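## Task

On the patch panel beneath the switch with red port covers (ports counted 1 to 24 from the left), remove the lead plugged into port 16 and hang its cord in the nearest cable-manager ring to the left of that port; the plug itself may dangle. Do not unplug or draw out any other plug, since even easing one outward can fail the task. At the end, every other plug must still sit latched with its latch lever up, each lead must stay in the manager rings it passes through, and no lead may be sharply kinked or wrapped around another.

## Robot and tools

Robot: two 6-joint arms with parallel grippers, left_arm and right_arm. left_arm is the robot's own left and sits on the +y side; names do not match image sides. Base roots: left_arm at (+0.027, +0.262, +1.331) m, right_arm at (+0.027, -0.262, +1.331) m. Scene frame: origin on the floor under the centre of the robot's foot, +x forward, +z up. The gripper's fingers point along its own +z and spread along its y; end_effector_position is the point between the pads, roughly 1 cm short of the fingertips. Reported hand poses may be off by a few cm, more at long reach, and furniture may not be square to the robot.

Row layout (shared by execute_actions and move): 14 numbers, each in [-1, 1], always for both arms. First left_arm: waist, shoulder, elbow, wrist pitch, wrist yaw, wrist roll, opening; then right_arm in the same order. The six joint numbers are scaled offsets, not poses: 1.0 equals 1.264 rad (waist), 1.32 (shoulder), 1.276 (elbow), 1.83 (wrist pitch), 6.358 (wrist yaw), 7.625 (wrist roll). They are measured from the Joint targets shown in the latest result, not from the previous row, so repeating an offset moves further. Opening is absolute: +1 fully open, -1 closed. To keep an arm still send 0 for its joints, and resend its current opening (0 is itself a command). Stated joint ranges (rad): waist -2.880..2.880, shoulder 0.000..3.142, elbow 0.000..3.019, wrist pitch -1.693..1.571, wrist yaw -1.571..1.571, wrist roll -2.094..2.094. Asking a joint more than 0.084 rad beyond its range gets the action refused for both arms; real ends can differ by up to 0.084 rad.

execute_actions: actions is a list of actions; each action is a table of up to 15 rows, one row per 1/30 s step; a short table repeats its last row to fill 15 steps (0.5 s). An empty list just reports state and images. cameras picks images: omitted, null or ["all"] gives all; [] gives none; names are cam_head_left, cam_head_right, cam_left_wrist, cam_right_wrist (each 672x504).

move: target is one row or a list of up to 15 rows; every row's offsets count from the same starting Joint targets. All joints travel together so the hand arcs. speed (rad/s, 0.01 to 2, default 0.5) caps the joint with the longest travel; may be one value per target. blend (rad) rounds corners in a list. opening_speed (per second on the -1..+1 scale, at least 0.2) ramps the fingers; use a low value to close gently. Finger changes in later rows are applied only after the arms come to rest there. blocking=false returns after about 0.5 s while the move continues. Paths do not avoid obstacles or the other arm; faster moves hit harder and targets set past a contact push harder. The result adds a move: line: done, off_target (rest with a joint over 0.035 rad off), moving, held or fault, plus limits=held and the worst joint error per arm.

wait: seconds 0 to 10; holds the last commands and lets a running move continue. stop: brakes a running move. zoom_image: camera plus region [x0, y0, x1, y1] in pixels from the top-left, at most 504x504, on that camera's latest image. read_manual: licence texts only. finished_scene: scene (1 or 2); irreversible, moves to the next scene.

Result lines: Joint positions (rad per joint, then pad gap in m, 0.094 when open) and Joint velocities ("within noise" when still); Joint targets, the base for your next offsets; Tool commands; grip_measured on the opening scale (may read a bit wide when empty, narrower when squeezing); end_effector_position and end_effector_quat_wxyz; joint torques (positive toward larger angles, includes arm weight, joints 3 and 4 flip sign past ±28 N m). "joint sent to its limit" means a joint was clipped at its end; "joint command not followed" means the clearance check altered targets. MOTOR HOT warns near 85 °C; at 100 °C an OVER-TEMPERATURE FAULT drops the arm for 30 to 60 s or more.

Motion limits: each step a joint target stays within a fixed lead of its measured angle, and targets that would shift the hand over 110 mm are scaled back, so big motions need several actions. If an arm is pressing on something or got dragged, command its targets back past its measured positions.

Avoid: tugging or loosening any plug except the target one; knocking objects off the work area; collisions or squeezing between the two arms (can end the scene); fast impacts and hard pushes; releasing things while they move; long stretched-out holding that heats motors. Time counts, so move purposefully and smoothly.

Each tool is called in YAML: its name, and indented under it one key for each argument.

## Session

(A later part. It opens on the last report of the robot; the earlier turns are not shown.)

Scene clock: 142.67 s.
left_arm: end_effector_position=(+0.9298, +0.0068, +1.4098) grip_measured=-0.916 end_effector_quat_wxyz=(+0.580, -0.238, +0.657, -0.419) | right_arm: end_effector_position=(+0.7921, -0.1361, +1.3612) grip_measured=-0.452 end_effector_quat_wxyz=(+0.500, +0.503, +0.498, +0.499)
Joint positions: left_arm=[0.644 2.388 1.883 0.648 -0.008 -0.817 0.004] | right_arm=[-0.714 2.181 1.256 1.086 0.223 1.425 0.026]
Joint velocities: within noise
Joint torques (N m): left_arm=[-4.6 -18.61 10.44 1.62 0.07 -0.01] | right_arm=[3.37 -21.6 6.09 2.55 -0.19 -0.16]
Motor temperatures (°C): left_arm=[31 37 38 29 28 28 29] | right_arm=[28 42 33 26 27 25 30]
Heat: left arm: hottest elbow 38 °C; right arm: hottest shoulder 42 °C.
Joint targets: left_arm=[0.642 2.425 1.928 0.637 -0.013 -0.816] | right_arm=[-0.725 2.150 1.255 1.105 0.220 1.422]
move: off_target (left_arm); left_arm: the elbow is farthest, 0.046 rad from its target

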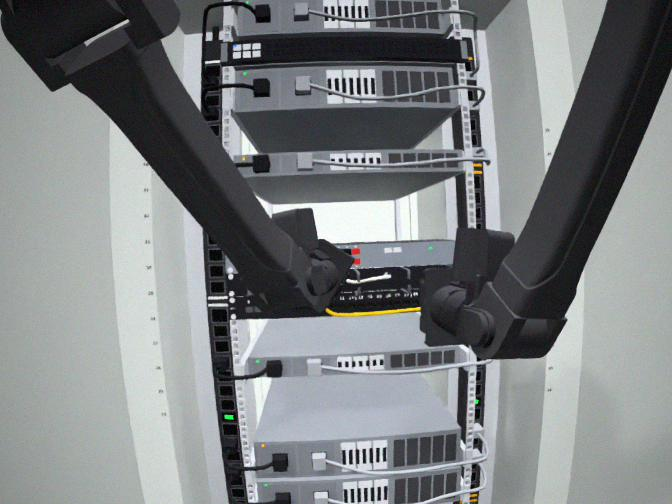

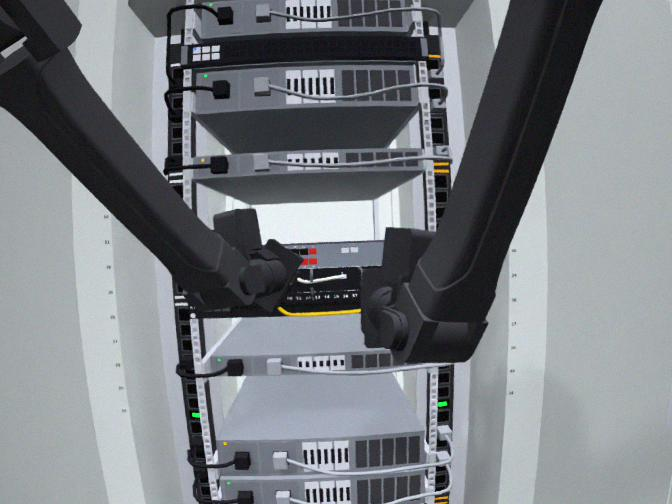

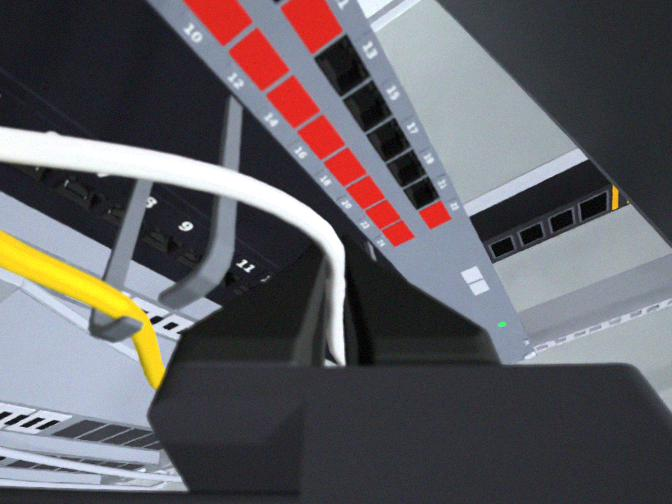

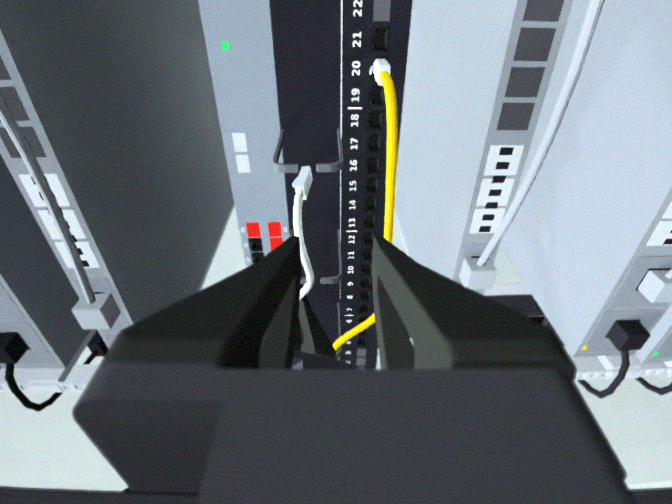

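move:
  target: [0, 0.0121, 0, 0, 0, 0, -0.98, 0, 0, 0, 0, 0, 0, -0.45]
  speed: 0.08
  cameras: ["cam_right_wrist", "cam_head_right", "cam_left_wrist"]

zoom_image:
  camera: "cam_right_wrist"
  region: [270, 180, 410, 350]

zoom_image:
  camera: "cam_head_right"
  region: [270, 240, 370, 320]

Scene clock: 143.70 s.
left_arm: end_effector_position=(+0.9305, +0.0061, +1.4057) grip_measured=-0.916 end_effector_quat_wxyz=(+0.579, -0.239, +0.658, -0.418) | right_arm: end_effector_position=(+0.7921, -0.1361, +1.3612) grip_measured=-0.452 end_effector_quat_wxyz=(+0.500, +0.503, +0.498, +0.499)
Joint positions: left_arm=[0.644 2.396 1.888 0.648 -0.008 -0.817 0.004] | right_arm=[-0.714 2.181 1.256 1.086 0.223 1.425 0.026]
Joint velocities: within noise
Joint torques (N m): left_arm=[-4.37 -17.2 9.87 1.61 0.04 0] | right_arm=[2.84 -21.19 6.12 2.5 -0.15 -0.15]
Motor temperatures (°C): left_arm=[31 37 38 29 28 28 29] | right_arm=[28 42 33 26 27 25 30]
Heat: left arm: hottest elbow 38 °C; right arm: hottest shoulder 42 °C.
Joint targets: left_arm=[0.642 2.441 1.929 0.637 -0.013 -0.816] | right_arm=[-0.725 2.150 1.255 1.105 0.220 1.422]
move: off_target (left_arm); left_arm: the shoulder is farthest, 0.045 rad from its target
Images, in order (width x height): cam_head_right 672x504, cam_left_wrist 672x504, cam_right_wrist 672x504.

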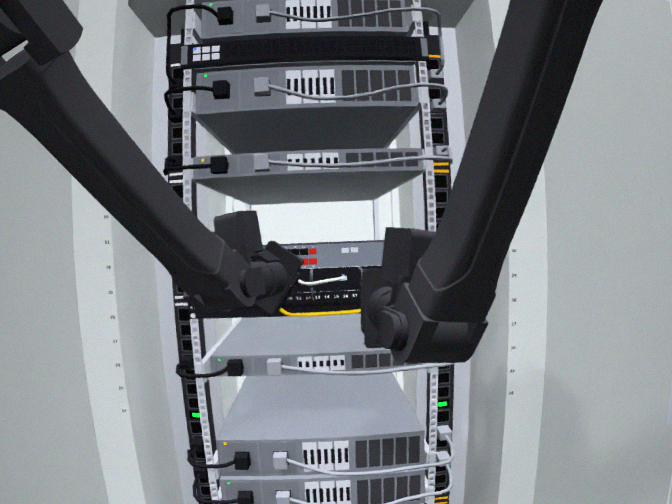

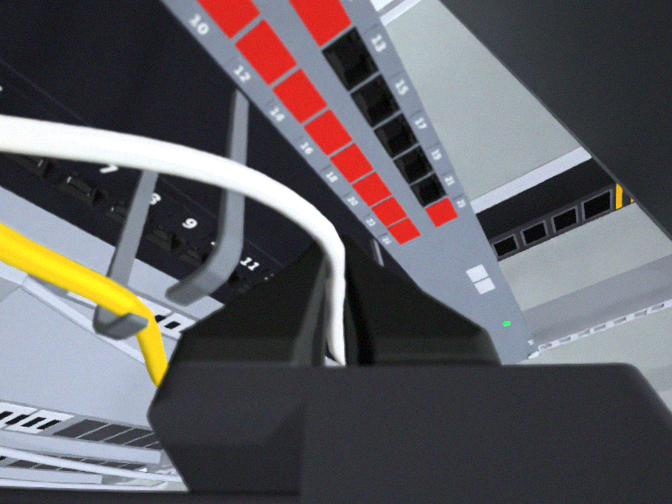

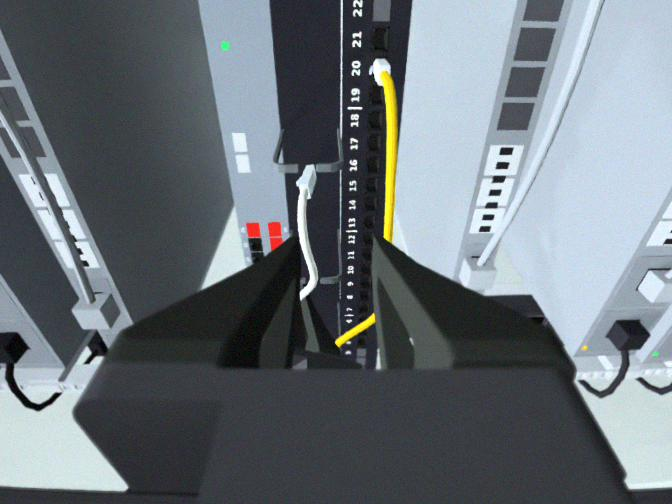

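Scaled by 2.965 from the camera's 672x504 image, which has a finer 960x720 frame.

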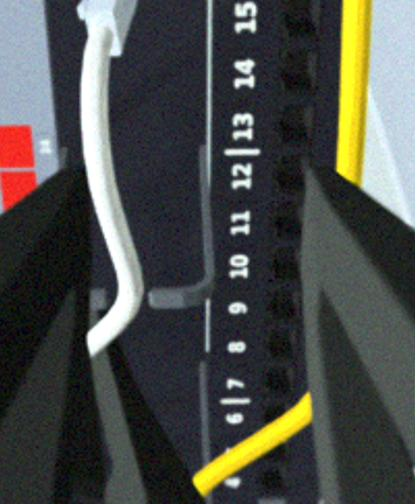

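Scaled by 5.040 from the camera's 672x504 image, which has a finer 960x720 frame.

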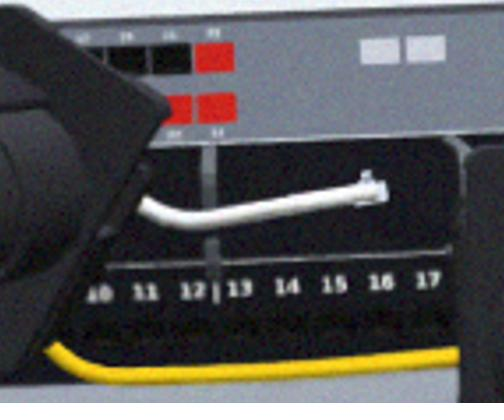

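zoom_image:
  camera: "cam_head_right"
  region: [295, 262, 335, 302]

zoom_image:
  camera: "cam_right_wrist"
  region: [290, 255, 350, 300]

Scaled by 12.600 from the camera's 672x504 image, which has a finer 960x720 frame.

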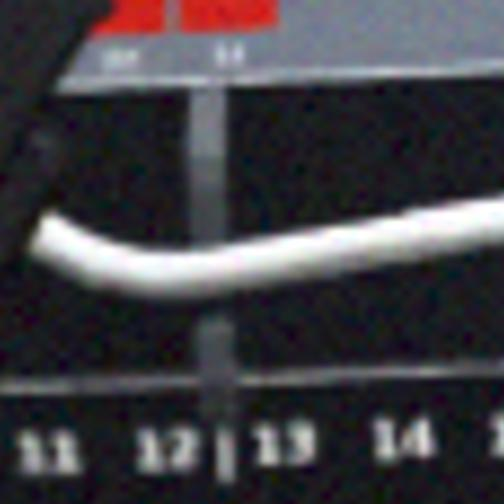

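Scaled by 8.400 from the camera's 672x504 image, which has a finer 960x720 frame.

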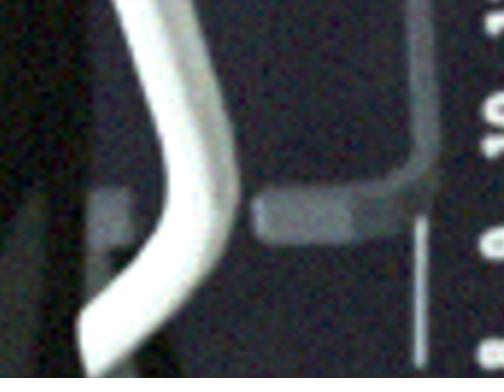

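move:
  target: [0, 0.004, 0, 0, 0, 0, -0.98, 0, 0, 0, 0, 0, 0, -0.45]
  speed: 0.08
  cameras: ["cam_right_wrist", "cam_head_right"]

zoom_image:
  camera: "cam_right_wrist"
  region: [290, 255, 350, 300]

zoom_image:
  camera: "cam_head_right"
  region: [295, 262, 335, 302]

Scene clock: 145.10 s.
left_arm: end_effector_position=(+0.9304, +0.0058, +1.4043) grip_measured=-0.916 end_effector_quat_wxyz=(+0.578, -0.239, +0.659, -0.418) | right_arm: end_effector_position=(+0.7921, -0.1361, +1.3612) grip_measured=-0.452 end_effector_quat_wxyz=(+0.500, +0.503, +0.498, +0.499)
Joint positions: left_arm=[0.644 2.398 1.889 0.648 -0.008 -0.817 0.004] | right_arm=[-0.714 2.181 1.256 1.086 0.223 1.425 0.026]
Joint velocities: within noise
Joint torques (N m): left_arm=[-4.78 -17.55 9.92 1.62 0.05 -0.08] | right_arm=[3.14 -21.42 6.16 2.55 -0.17 -0.15]
Motor temperatures (°C): left_arm=[31 37 38 29 28 28 30] | right_arm=[28 43 33 26 27 25 30]
Heat: left arm: hottest elbow 38 °C; right arm: hottest shoulder 43 °C.
Joint targets: left_arm=[0.642 2.447 1.929 0.637 -0.013 -0.816] | right_arm=[-0.725 2.150 1.255 1.105 0.220 1.422]
move: off_target (left_arm); left_arm: the shoulder is farthest, 0.048 rad from its target
Images, in order (width x height): cam_head_right 672x504, cam_right_wrist 672x504.

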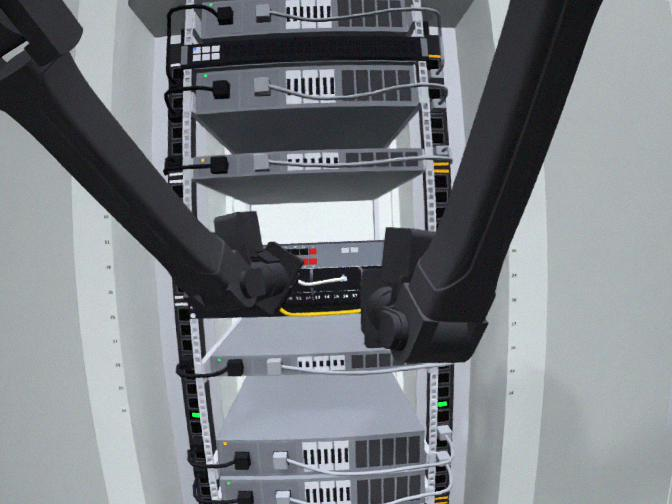

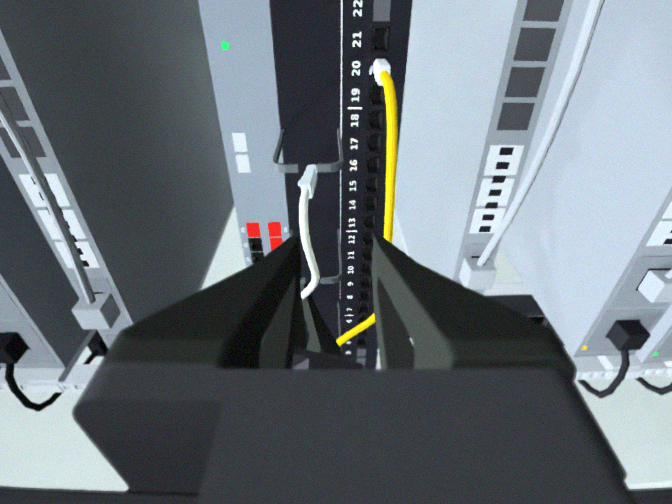

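Scaled by 8.400 from the camera's 672x504 image, which has a finer 960x720 frame.

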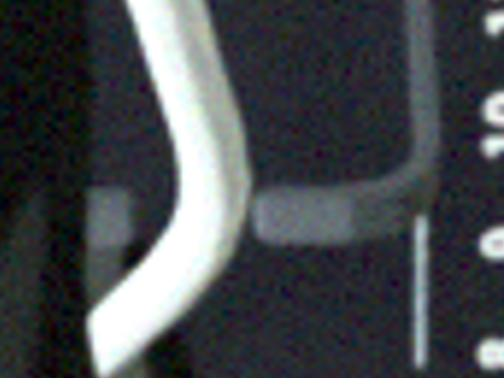

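Scaled by 12.600 from the camera's 672x504 image, which has a finer 960x720 frame.

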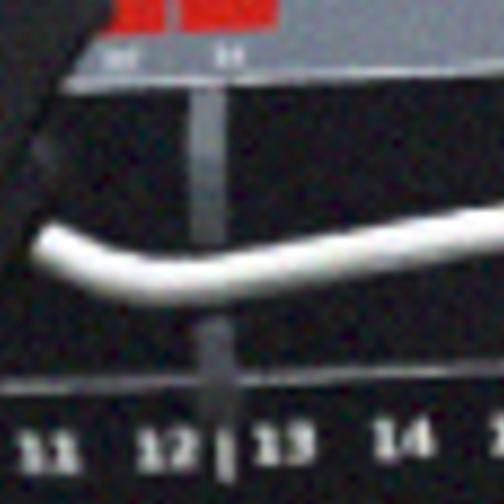

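move:
  target: [0, 0.0035, 0, 0, 0, 0, -0.98, 0, 0, 0, 0, 0, 0, -0.45]
  speed: 0.08
  cameras: ["cam_right_wrist", "cam_head_right"]

zoom_image:
  camera: "cam_right_wrist"
  region: [290, 255, 350, 300]

zoom_image:
  camera: "cam_head_right"
  region: [295, 262, 335, 302]

Scene clock: 146.03 s.
left_arm: end_effector_position=(+0.9310, +0.0057, +1.4034) grip_measured=-0.916 end_effector_quat_wxyz=(+0.579, -0.239, +0.658, -0.418) | right_arm: end_effector_position=(+0.7921, -0.1361, +1.3612) grip_measured=-0.452 end_effector_quat_wxyz=(+0.500, +0.503, +0.498, +0.499)
Joint positions: left_arm=[0.644 2.401 1.892 0.648 -0.009 -0.817 0.004] | right_arm=[-0.714 2.181 1.256 1.086 0.223 1.425 0.026]
Joint velocities: within noise
Joint torques (N m): left_arm=[-5.07 -16.85 9.57 1.5 0.09 0] | right_arm=[3.08 -21.36 6.08 2.54 -0.15 -0.15]
Motor temperatures (°C): left_arm=[31 37 38 29 28 28 30] | right_arm=[28 43 33 26 27 25 30]
Heat: left arm: hottest elbow 38 °C; right arm: hottest shoulder 43 °C.
Joint targets: left_arm=[0.642 2.451 1.929 0.637 -0.013 -0.816] | right_arm=[-0.725 2.150 1.255 1.105 0.220 1.422]
move: off_target (left_arm); left_arm: the shoulder is farthest, 0.051 rad from its target
Images, in order (width x height): cam_head_right 672x504, cam_right_wrist 672x504.

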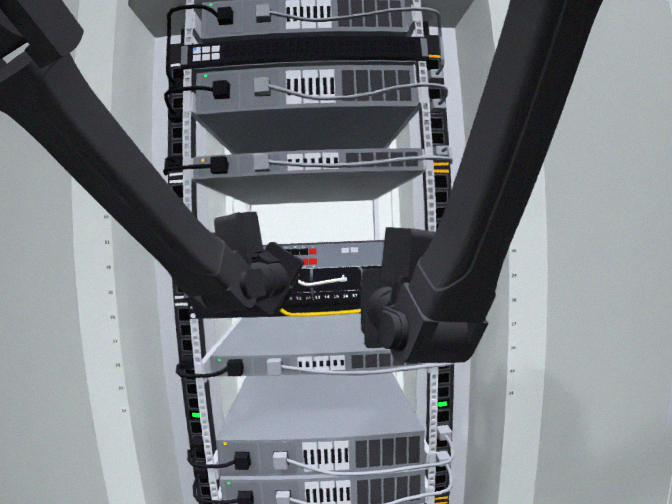

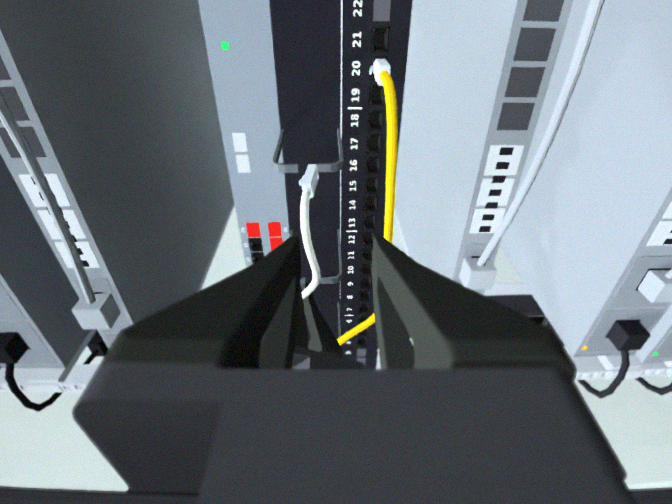

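Scaled by 8.400 from the camera's 672x504 image, which has a finer 960x720 frame.

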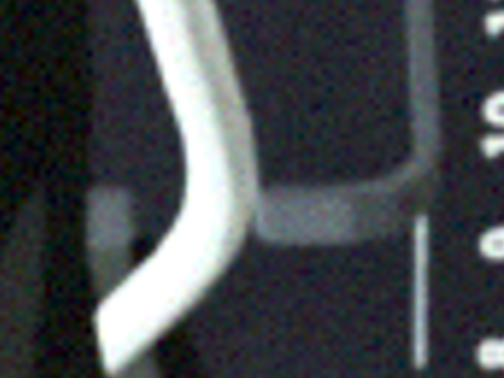

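Scaled by 12.600 from the camera's 672x504 image, which has a finer 960x720 frame.

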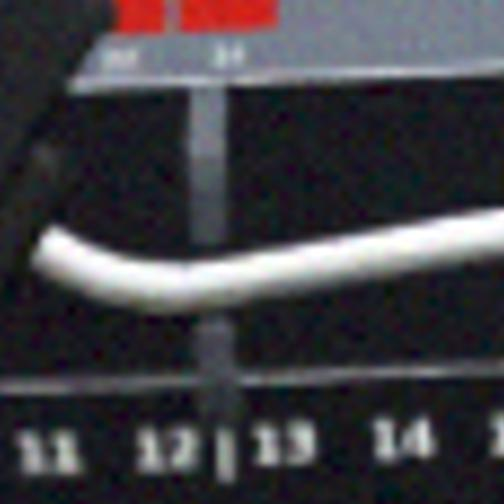

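move:
  target: [0, 0.0045, 0, 0, 0, 0, -0.98, 0, 0, 0, 0, 0, 0, -0.45]
  speed: 0.08
  cameras: ["cam_right_wrist", "cam_head_right"]

zoom_image:
  camera: "cam_right_wrist"
  region: [290, 255, 350, 300]

zoom_image:
  camera: "cam_head_right"
  region: [295, 262, 335, 302]

Scene clock: 147.33 s.
left_arm: end_effector_position=(+0.9313, +0.0055, +1.4023) grip_measured=-0.916 end_effector_quat_wxyz=(+0.579, -0.239, +0.658, -0.418) | right_arm: end_effector_position=(+0.7921, -0.1361, +1.3612) grip_measured=-0.452 end_effector_quat_wxyz=(+0.500, +0.503, +0.498, +0.499)
Joint positions: left_arm=[0.644 2.404 1.894 0.648 -0.009 -0.817 0.004] | right_arm=[-0.714 2.181 1.256 1.086 0.223 1.425 0.026]
Joint velocities: within noise
Joint torques (N m): left_arm=[-4.42 -16.79 9.5 1.59 0.11 -0.02] | right_arm=[3.25 -21.71 6.12 2.5 -0.18 -0.14]
Motor temperatures (°C): left_arm=[31 37 38 29 28 28 30] | right_arm=[28 43 33 26 27 25 30]
Heat: left arm: hottest elbow 38 °C; right arm: hottest shoulder 43 °C.
Joint targets: left_arm=[0.642 2.457 1.929 0.637 -0.013 -0.816] | right_arm=[-0.725 2.150 1.255 1.105 0.220 1.422]
move: off_target (left_arm); left_arm: the shoulder is farthest, 0.053 rad from its target
Images, in order (width x height): cam_head_right 672x504, cam_right_wrist 672x504.

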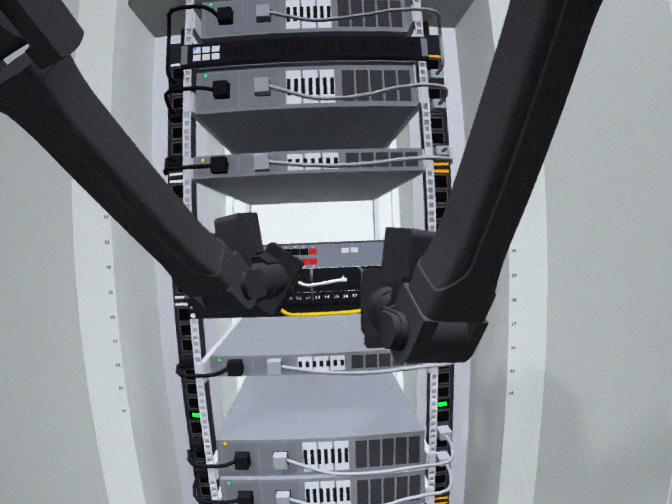

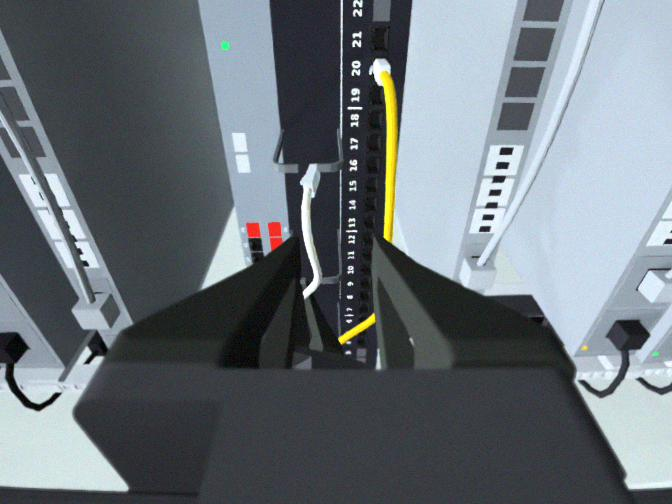

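Scaled by 8.400 from the camera's 672x504 image, which has a finer 960x720 frame.

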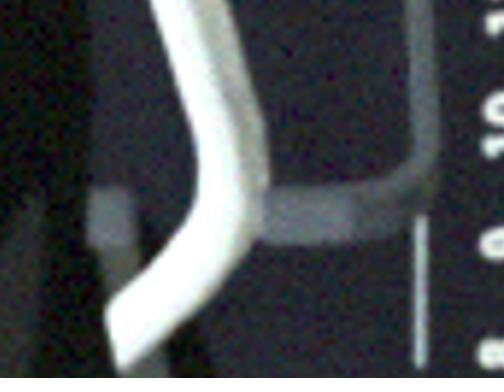

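Scaled by 12.600 from the camera's 672x504 image, which has a finer 960x720 frame.

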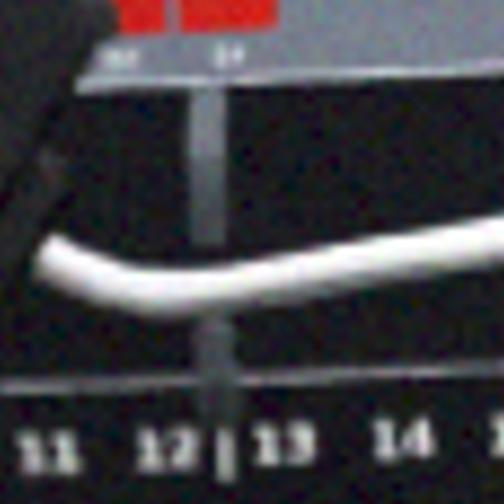

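move:
  target: [-0.0248, 0.0076, 0.0298, 0.024, -0.0262, 0, -0.98, 0, 0, 0, 0, 0, 0, -0.45]
  speed: 0.08

zoom_image:
  camera: "cam_right_wrist"
  region: [280, 245, 360, 305]

zoom_image:
  camera: "cam_head_right"
  region: [295, 262, 335, 302]

Scene clock: 154.20 s.
left_arm: end_effector_position=(+0.9355, +0.0078, +1.4064) grip_measured=-0.916 end_effector_quat_wxyz=(+0.607, -0.287, +0.636, -0.380) | right_arm: end_effector_position=(+0.7921, -0.1361, +1.3612) grip_measured=-0.452 end_effector_quat_wxyz=(+0.500, +0.503, +0.498, +0.499)
Joint positions: left_arm=[0.617 2.422 1.925 0.667 -0.174 -0.817 0.004] | right_arm=[-0.714 2.181 1.256 1.086 0.223 1.425 0.026]
Joint velocities: within noise
Joint torques (N m): left_arm=[-4.89 -17.85 10.06 2.5 0.06 -0.05] | right_arm=[3.37 -21.48 6.08 2.58 -0.18 -0.15]
Motor temperatures (°C): left_arm=[31 37 38 29 28 28 30] | right_arm=[28 43 33 26 27 25 29]
Heat: left arm: hottest elbow 38 °C; right arm: hottest shoulder 43 °C.
Joint targets: left_arm=[0.611 2.467 1.967 0.680 -0.179 -0.816] | right_arm=[-0.725 2.150 1.255 1.105 0.220 1.422]
move: off_target (left_arm); left_arm: the shoulder is farthest, 0.045 rad from its target

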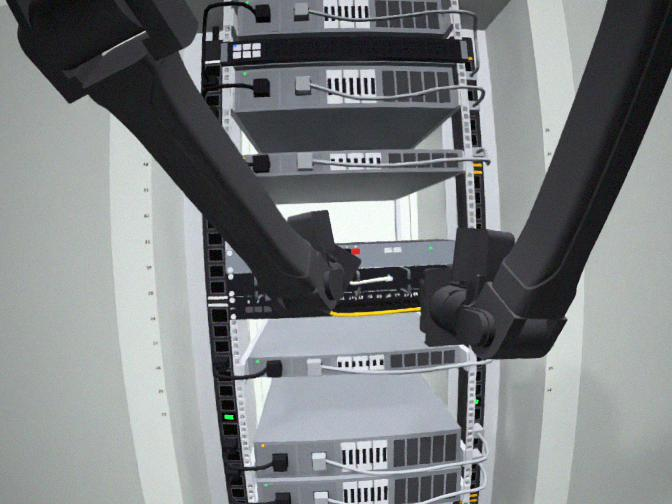

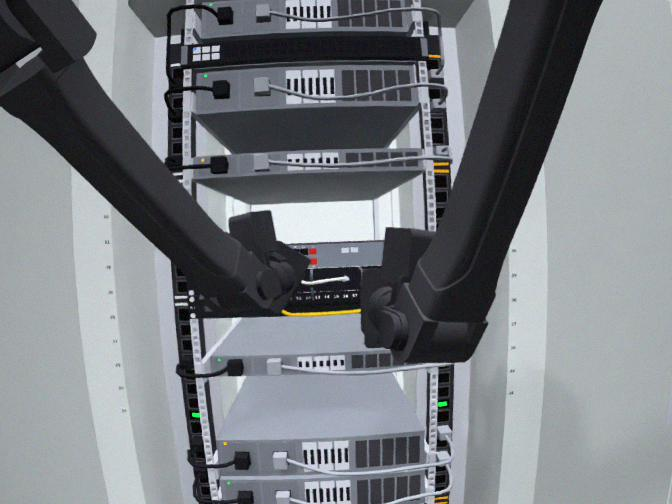

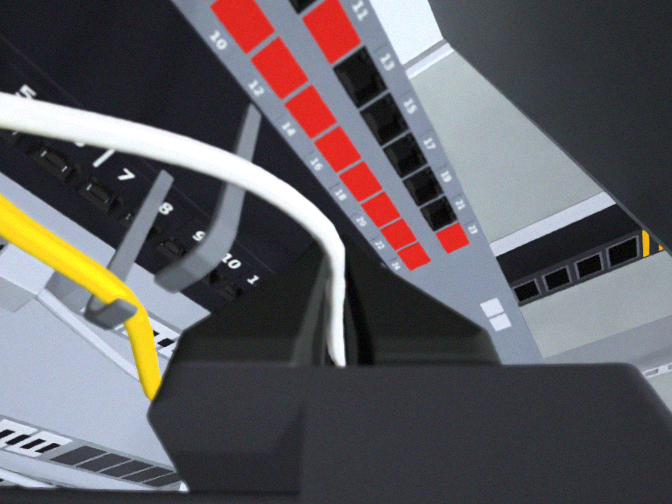

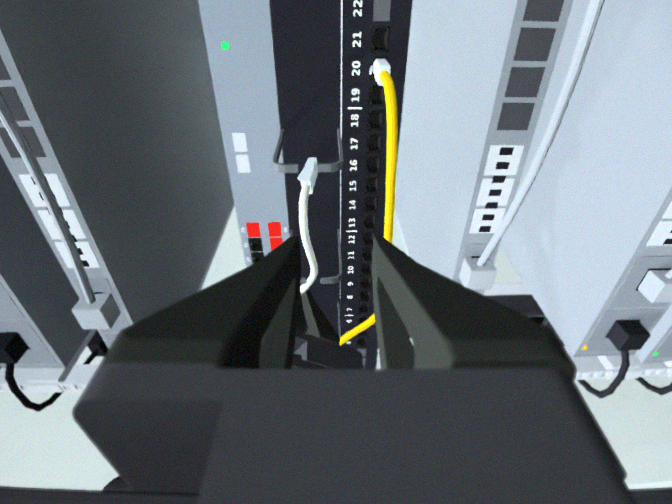

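Scaled by 6.300 from the camera's 672x504 image, which has a finer 960x720 frame.

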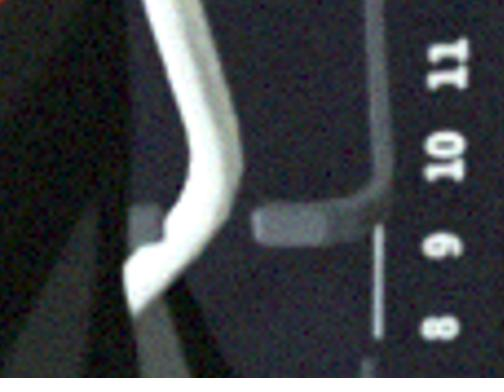

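Scaled by 12.600 from the camera's 672x504 image, which has a finer 960x720 frame.

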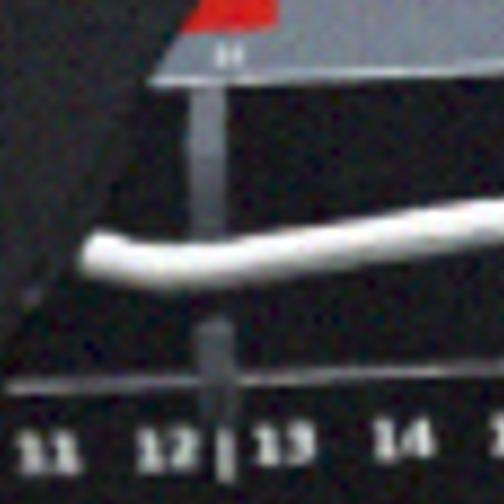

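move:
  target: [0, 0.006, 0, 0, 0, 0, -0.98, 0, 0, 0, 0, 0, 0, -0.45]
  speed: 0.08
  cameras: ["cam_right_wrist", "cam_head_right"]

zoom_image:
  camera: "cam_right_wrist"
  region: [280, 245, 360, 305]

zoom_image:
  camera: "cam_right_wrist"
  region: [270, 140, 350, 200]

zoom_image:
  camera: "cam_head_right"
  region: [295, 262, 335, 302]

Scene clock: 155.23 s.
left_arm: end_effector_position=(+0.9356, +0.0073, +1.4048) grip_measured=-0.916 end_effector_quat_wxyz=(+0.607, -0.287, +0.635, -0.381) | right_arm: end_effector_position=(+0.7921, -0.1361, +1.3612) grip_measured=-0.452 end_effector_quat_wxyz=(+0.500, +0.503, +0.498, +0.499)
Joint positions: left_arm=[0.616 2.427 1.928 0.669 -0.175 -0.817 0.004] | right_arm=[-0.714 2.181 1.256 1.086 0.223 1.425 0.026]
Joint velocities: within noise
Joint torques (N m): left_arm=[-5.13 -17.32 10.17 2.39 0.04 -0.01] | right_arm=[3.02 -21.19 6.13 2.54 -0.18 -0.13]
Motor temperatures (°C): left_arm=[31 37 38 29 28 28 30] | right_arm=[28 43 33 26 27 25 29]
Heat: left arm: hottest elbow 38 °C; right arm: hottest shoulder 43 °C.
Joint targets: left_arm=[0.611 2.475 1.967 0.680 -0.179 -0.816] | right_arm=[-0.725 2.150 1.255 1.105 0.220 1.422]
move: off_target (left_arm); left_arm: the shoulder is farthest, 0.048 rad from its target
Images, in order (width x height): cam_head_right 672x504, cam_right_wrist 672x504.

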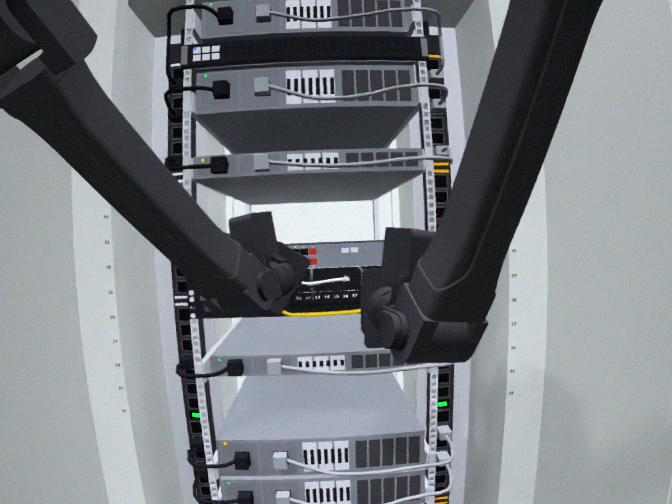

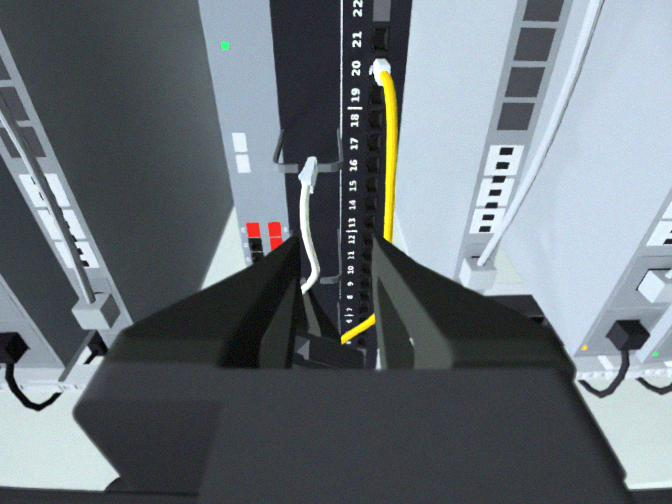

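Scaled by 6.300 from the camera's 672x504 image, which has a finer 960x720 frame.

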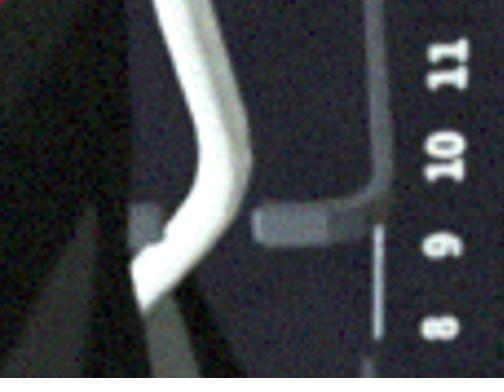

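Scaled by 6.300 from the camera's 672x504 image, which has a finer 960x720 frame.

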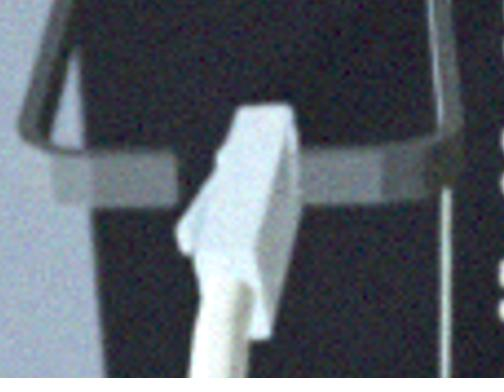

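Scaled by 12.600 from the camera's 672x504 image, which has a finer 960x720 frame.

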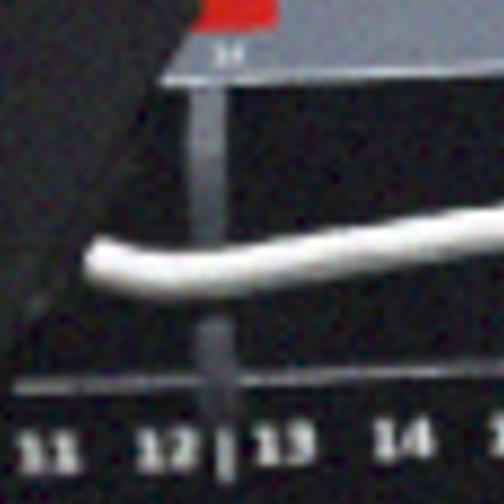

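move:
  target: [0, 0.006, 0, 0, 0, 0, -0.98, 0, 0, 0, 0, 0, 0, -0.45]
  speed: 0.08
  cameras: ["cam_right_wrist", "cam_head_right"]

zoom_image:
  camera: "cam_right_wrist"
  region: [290, 255, 350, 300]

zoom_image:
  camera: "cam_head_right"
  region: [295, 262, 335, 302]

Scene clock: 156.73 s.
left_arm: end_effector_position=(+0.9358, +0.0070, +1.4032) grip_measured=-0.916 end_effector_quat_wxyz=(+0.608, -0.287, +0.635, -0.381) | right_arm: end_effector_position=(+0.7921, -0.1361, +1.3612) grip_measured=-0.452 end_effector_quat_wxyz=(+0.500, +0.503, +0.498, +0.499)
Joint positions: left_arm=[0.616 2.431 1.931 0.672 -0.175 -0.817 0.004] | right_arm=[-0.714 2.181 1.256 1.086 0.223 1.425 0.026]
Joint velocities: within noise
Joint torques (N m): left_arm=[-4.54 -16.5 9.55 2.24 0.08 -0.01] | right_arm=[3.25 -21.42 6.05 2.51 -0.18 -0.15]
Motor temperatures (°C): left_arm=[31 37 38 29 28 28 30] | right_arm=[28 43 32 26 27 25 29]
Heat: left arm: hottest elbow 38 °C; right arm: hottest shoulder 43 °C.
Joint targets: left_arm=[0.611 2.483 1.967 0.681 -0.179 -0.816] | right_arm=[-0.725 2.150 1.255 1.105 0.220 1.422]
move: off_target (left_arm); left_arm: the shoulder is farthest, 0.052 rad from its target
Images, in order (width x height): cam_head_right 672x504, cam_right_wrist 672x504.

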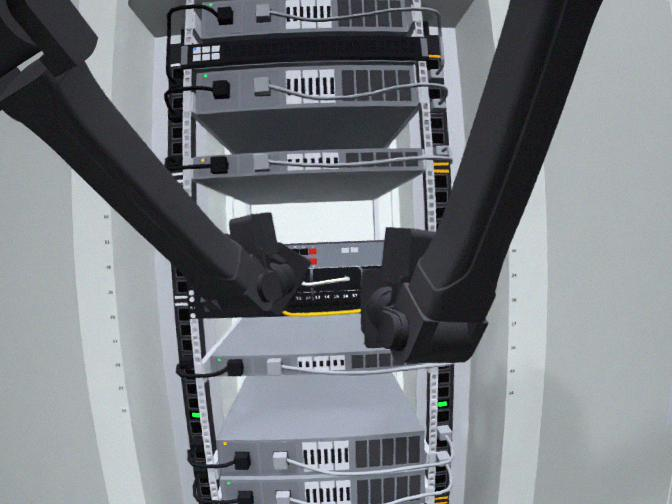

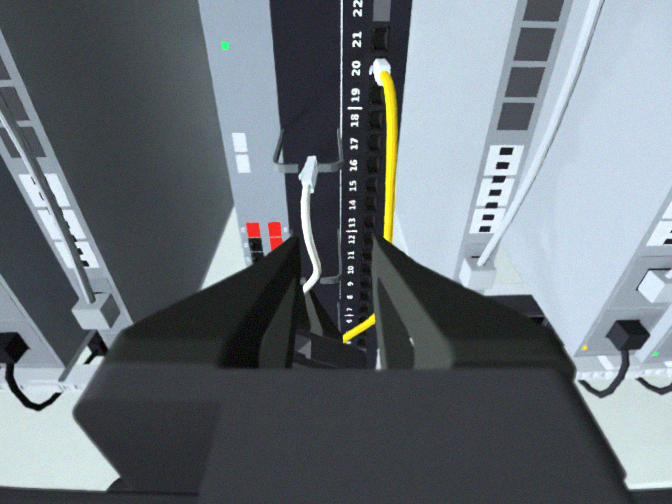

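Scaled by 8.400 from the camera's 672x504 image, which has a finer 960x720 frame.

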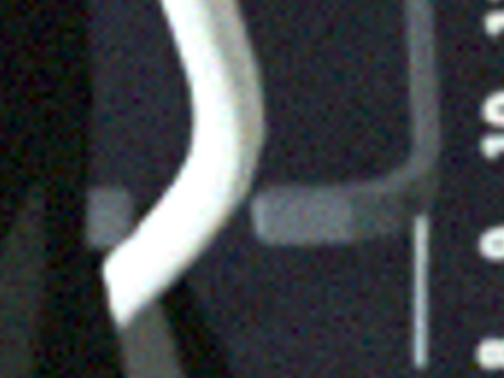

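Scaled by 12.600 from the camera's 672x504 image, which has a finer 960x720 frame.

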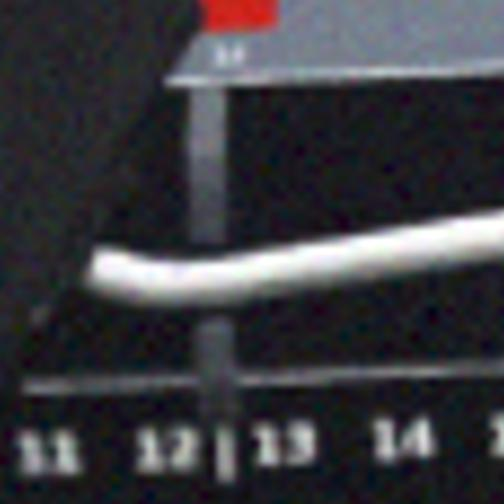

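move:
  target: [0, 0.0106, -0.002, 0, 0, 0, -0.98, 0, 0, 0, 0, 0, 0, -0.45]
  speed: 0.08
  cameras: ["cam_right_wrist", "cam_head_right"]

zoom_image:
  camera: "cam_right_wrist"
  region: [290, 255, 350, 300]

zoom_image:
  camera: "cam_head_right"
  region: [295, 262, 335, 302]

Scene clock: 158.93 s.
left_arm: end_effector_position=(+0.9359, +0.0066, +1.3999) grip_measured=-0.916 end_effector_quat_wxyz=(+0.608, -0.287, +0.634, -0.380) | right_arm: end_effector_position=(+0.7921, -0.1361, +1.3612) grip_measured=-0.452 end_effector_quat_wxyz=(+0.500, +0.503, +0.498, +0.499)
Joint positions: left_arm=[0.616 2.438 1.934 0.677 -0.177 -0.817 0.004] | right_arm=[-0.714 2.181 1.256 1.086 0.223 1.425 0.026]
Joint velocities: within noise
Joint torques (N m): left_arm=[-4.89 -16.26 9.36 2.09 0.11 -0.05] | right_arm=[3.08 -21.36 6.13 2.52 -0.18 -0.15]
Motor temperatures (°C): left_arm=[31 37 38 29 28 28 30] | right_arm=[28 43 32 26 27 25 29]
Heat: left arm: hottest elbow 38 °C; right arm: hottest shoulder 43 °C.
Joint targets: left_arm=[0.611 2.497 1.964 0.681 -0.180 -0.816] | right_arm=[-0.725 2.150 1.255 1.105 0.220 1.422]
move: off_target (left_arm); left_arm: the shoulder is farthest, 0.059 rad from its target
Images, in order (width x height): cam_head_right 672x504, cam_right_wrist 672x504.

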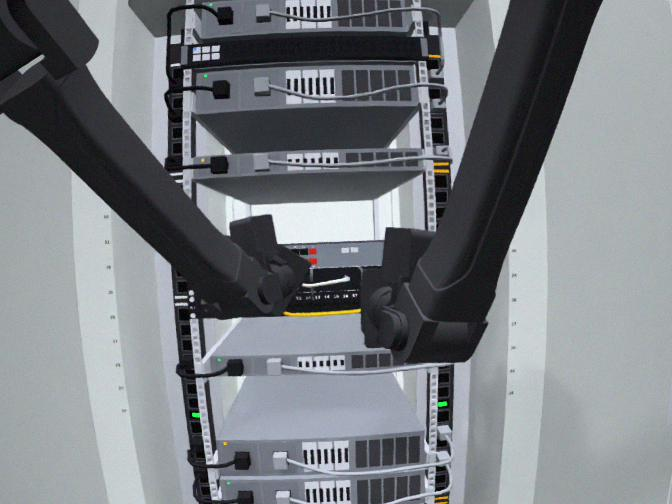

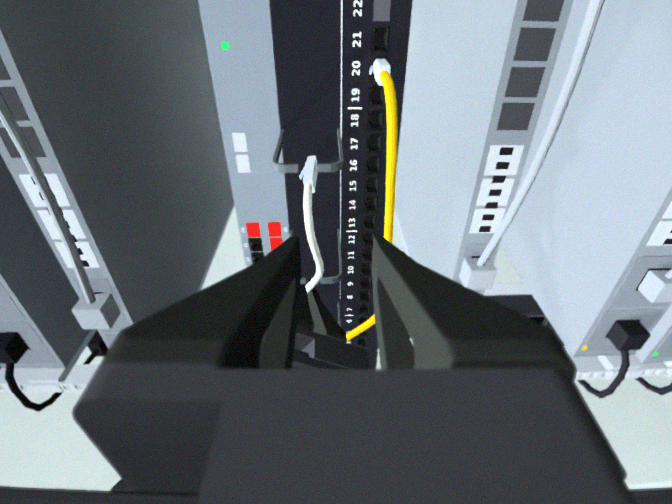

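Scaled by 8.400 from the camera's 672x504 image, which has a finer 960x720 frame.

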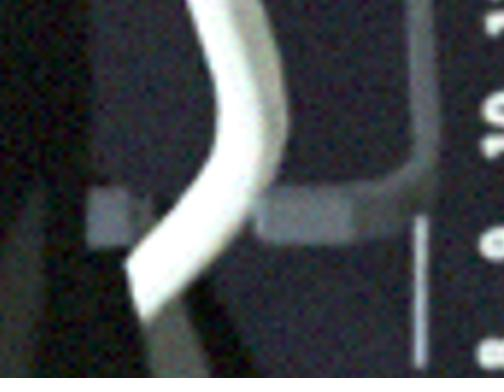

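Scaled by 12.600 from the camera's 672x504 image, which has a finer 960x720 frame.

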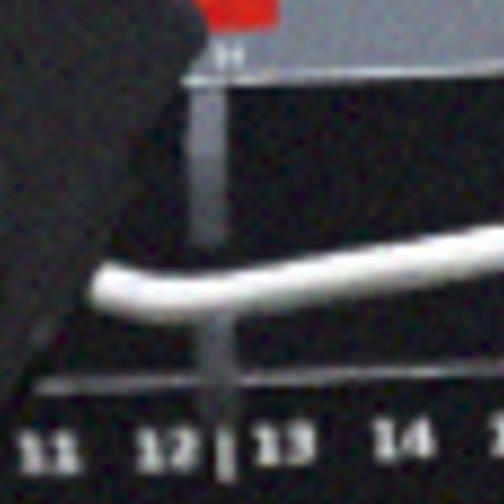

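move:
  target: [0, 0.008, 0, 0, 0, 0, -0.98, 0, 0, 0, 0, 0, 0, -0.45]
  speed: 0.08
  cameras: ["cam_right_wrist", "cam_head_right", "cam_left_wrist"]

zoom_image:
  camera: "cam_right_wrist"
  region: [290, 255, 350, 300]

zoom_image:
  camera: "cam_head_right"
  region: [295, 262, 335, 302]

Scene clock: 161.33 s.
left_arm: end_effector_position=(+0.9361, +0.0063, +1.3975) grip_measured=-0.916 end_effector_quat_wxyz=(+0.609, -0.287, +0.634, -0.380) | right_arm: end_effector_position=(+0.7921, -0.1361, +1.3612) grip_measured=-0.452 end_effector_quat_wxyz=(+0.500, +0.503, +0.498, +0.499)
Joint positions: left_arm=[0.616 2.443 1.937 0.681 -0.178 -0.815 0.004] | right_arm=[-0.714 2.181 1.256 1.086 0.223 1.425 0.026]
Joint velocities: within noise
Joint torques (N m): left_arm=[-4.89 -16.73 9.02 1.94 0.15 -0.03] | right_arm=[3.14 -21.36 6.15 2.47 -0.17 -0.15]
Motor temperatures (°C): left_arm=[31 37 39 29 28 28 30] | right_arm=[28 43 32 26 27 25 29]
Heat: left arm: hottest elbow 39 °C; right arm: hottest shoulder 43 °C.
Joint targets: left_arm=[0.611 2.508 1.964 0.680 -0.180 -0.816] | right_arm=[-0.725 2.150 1.255 1.105 0.220 1.422]
move: off_target (left_arm); left_arm: the shoulder is farthest, 0.064 rad from its target
Images, in order (width x height): cam_head_right 672x504, cam_left_wrist 672x504, cam_right_wrist 672x504.

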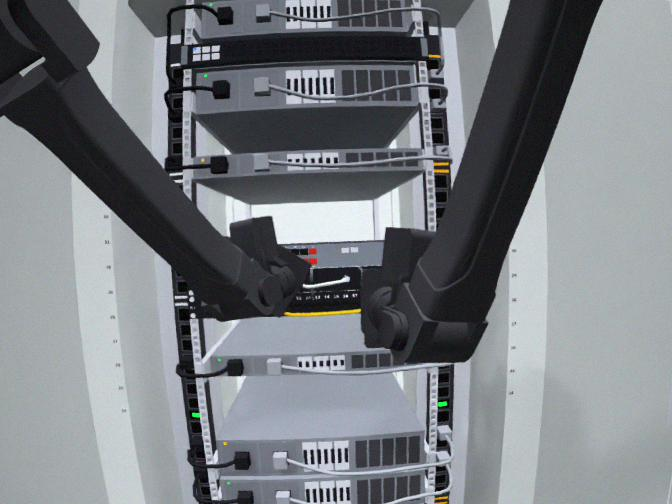

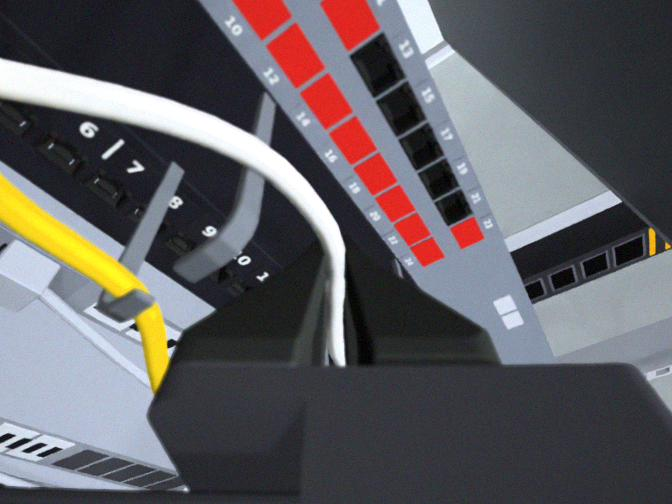

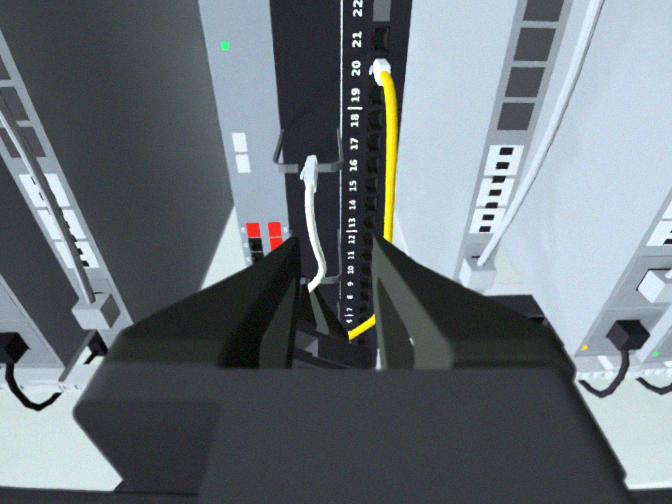

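Scaled by 8.400 from the camera's 672x504 image, which has a finer 960x720 frame.

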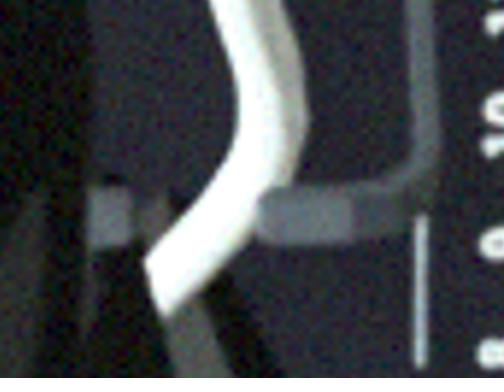

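Scaled by 12.600 from the camera's 672x504 image, which has a finer 960x720 frame.

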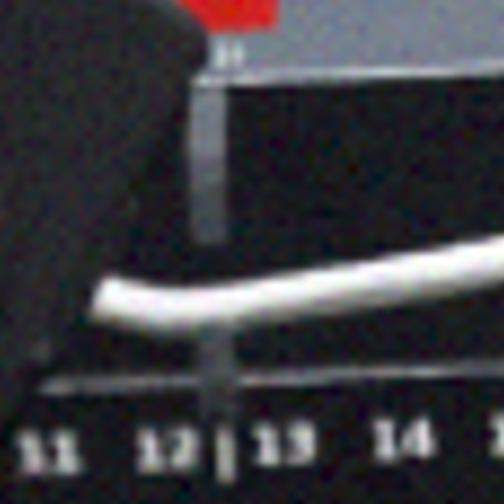

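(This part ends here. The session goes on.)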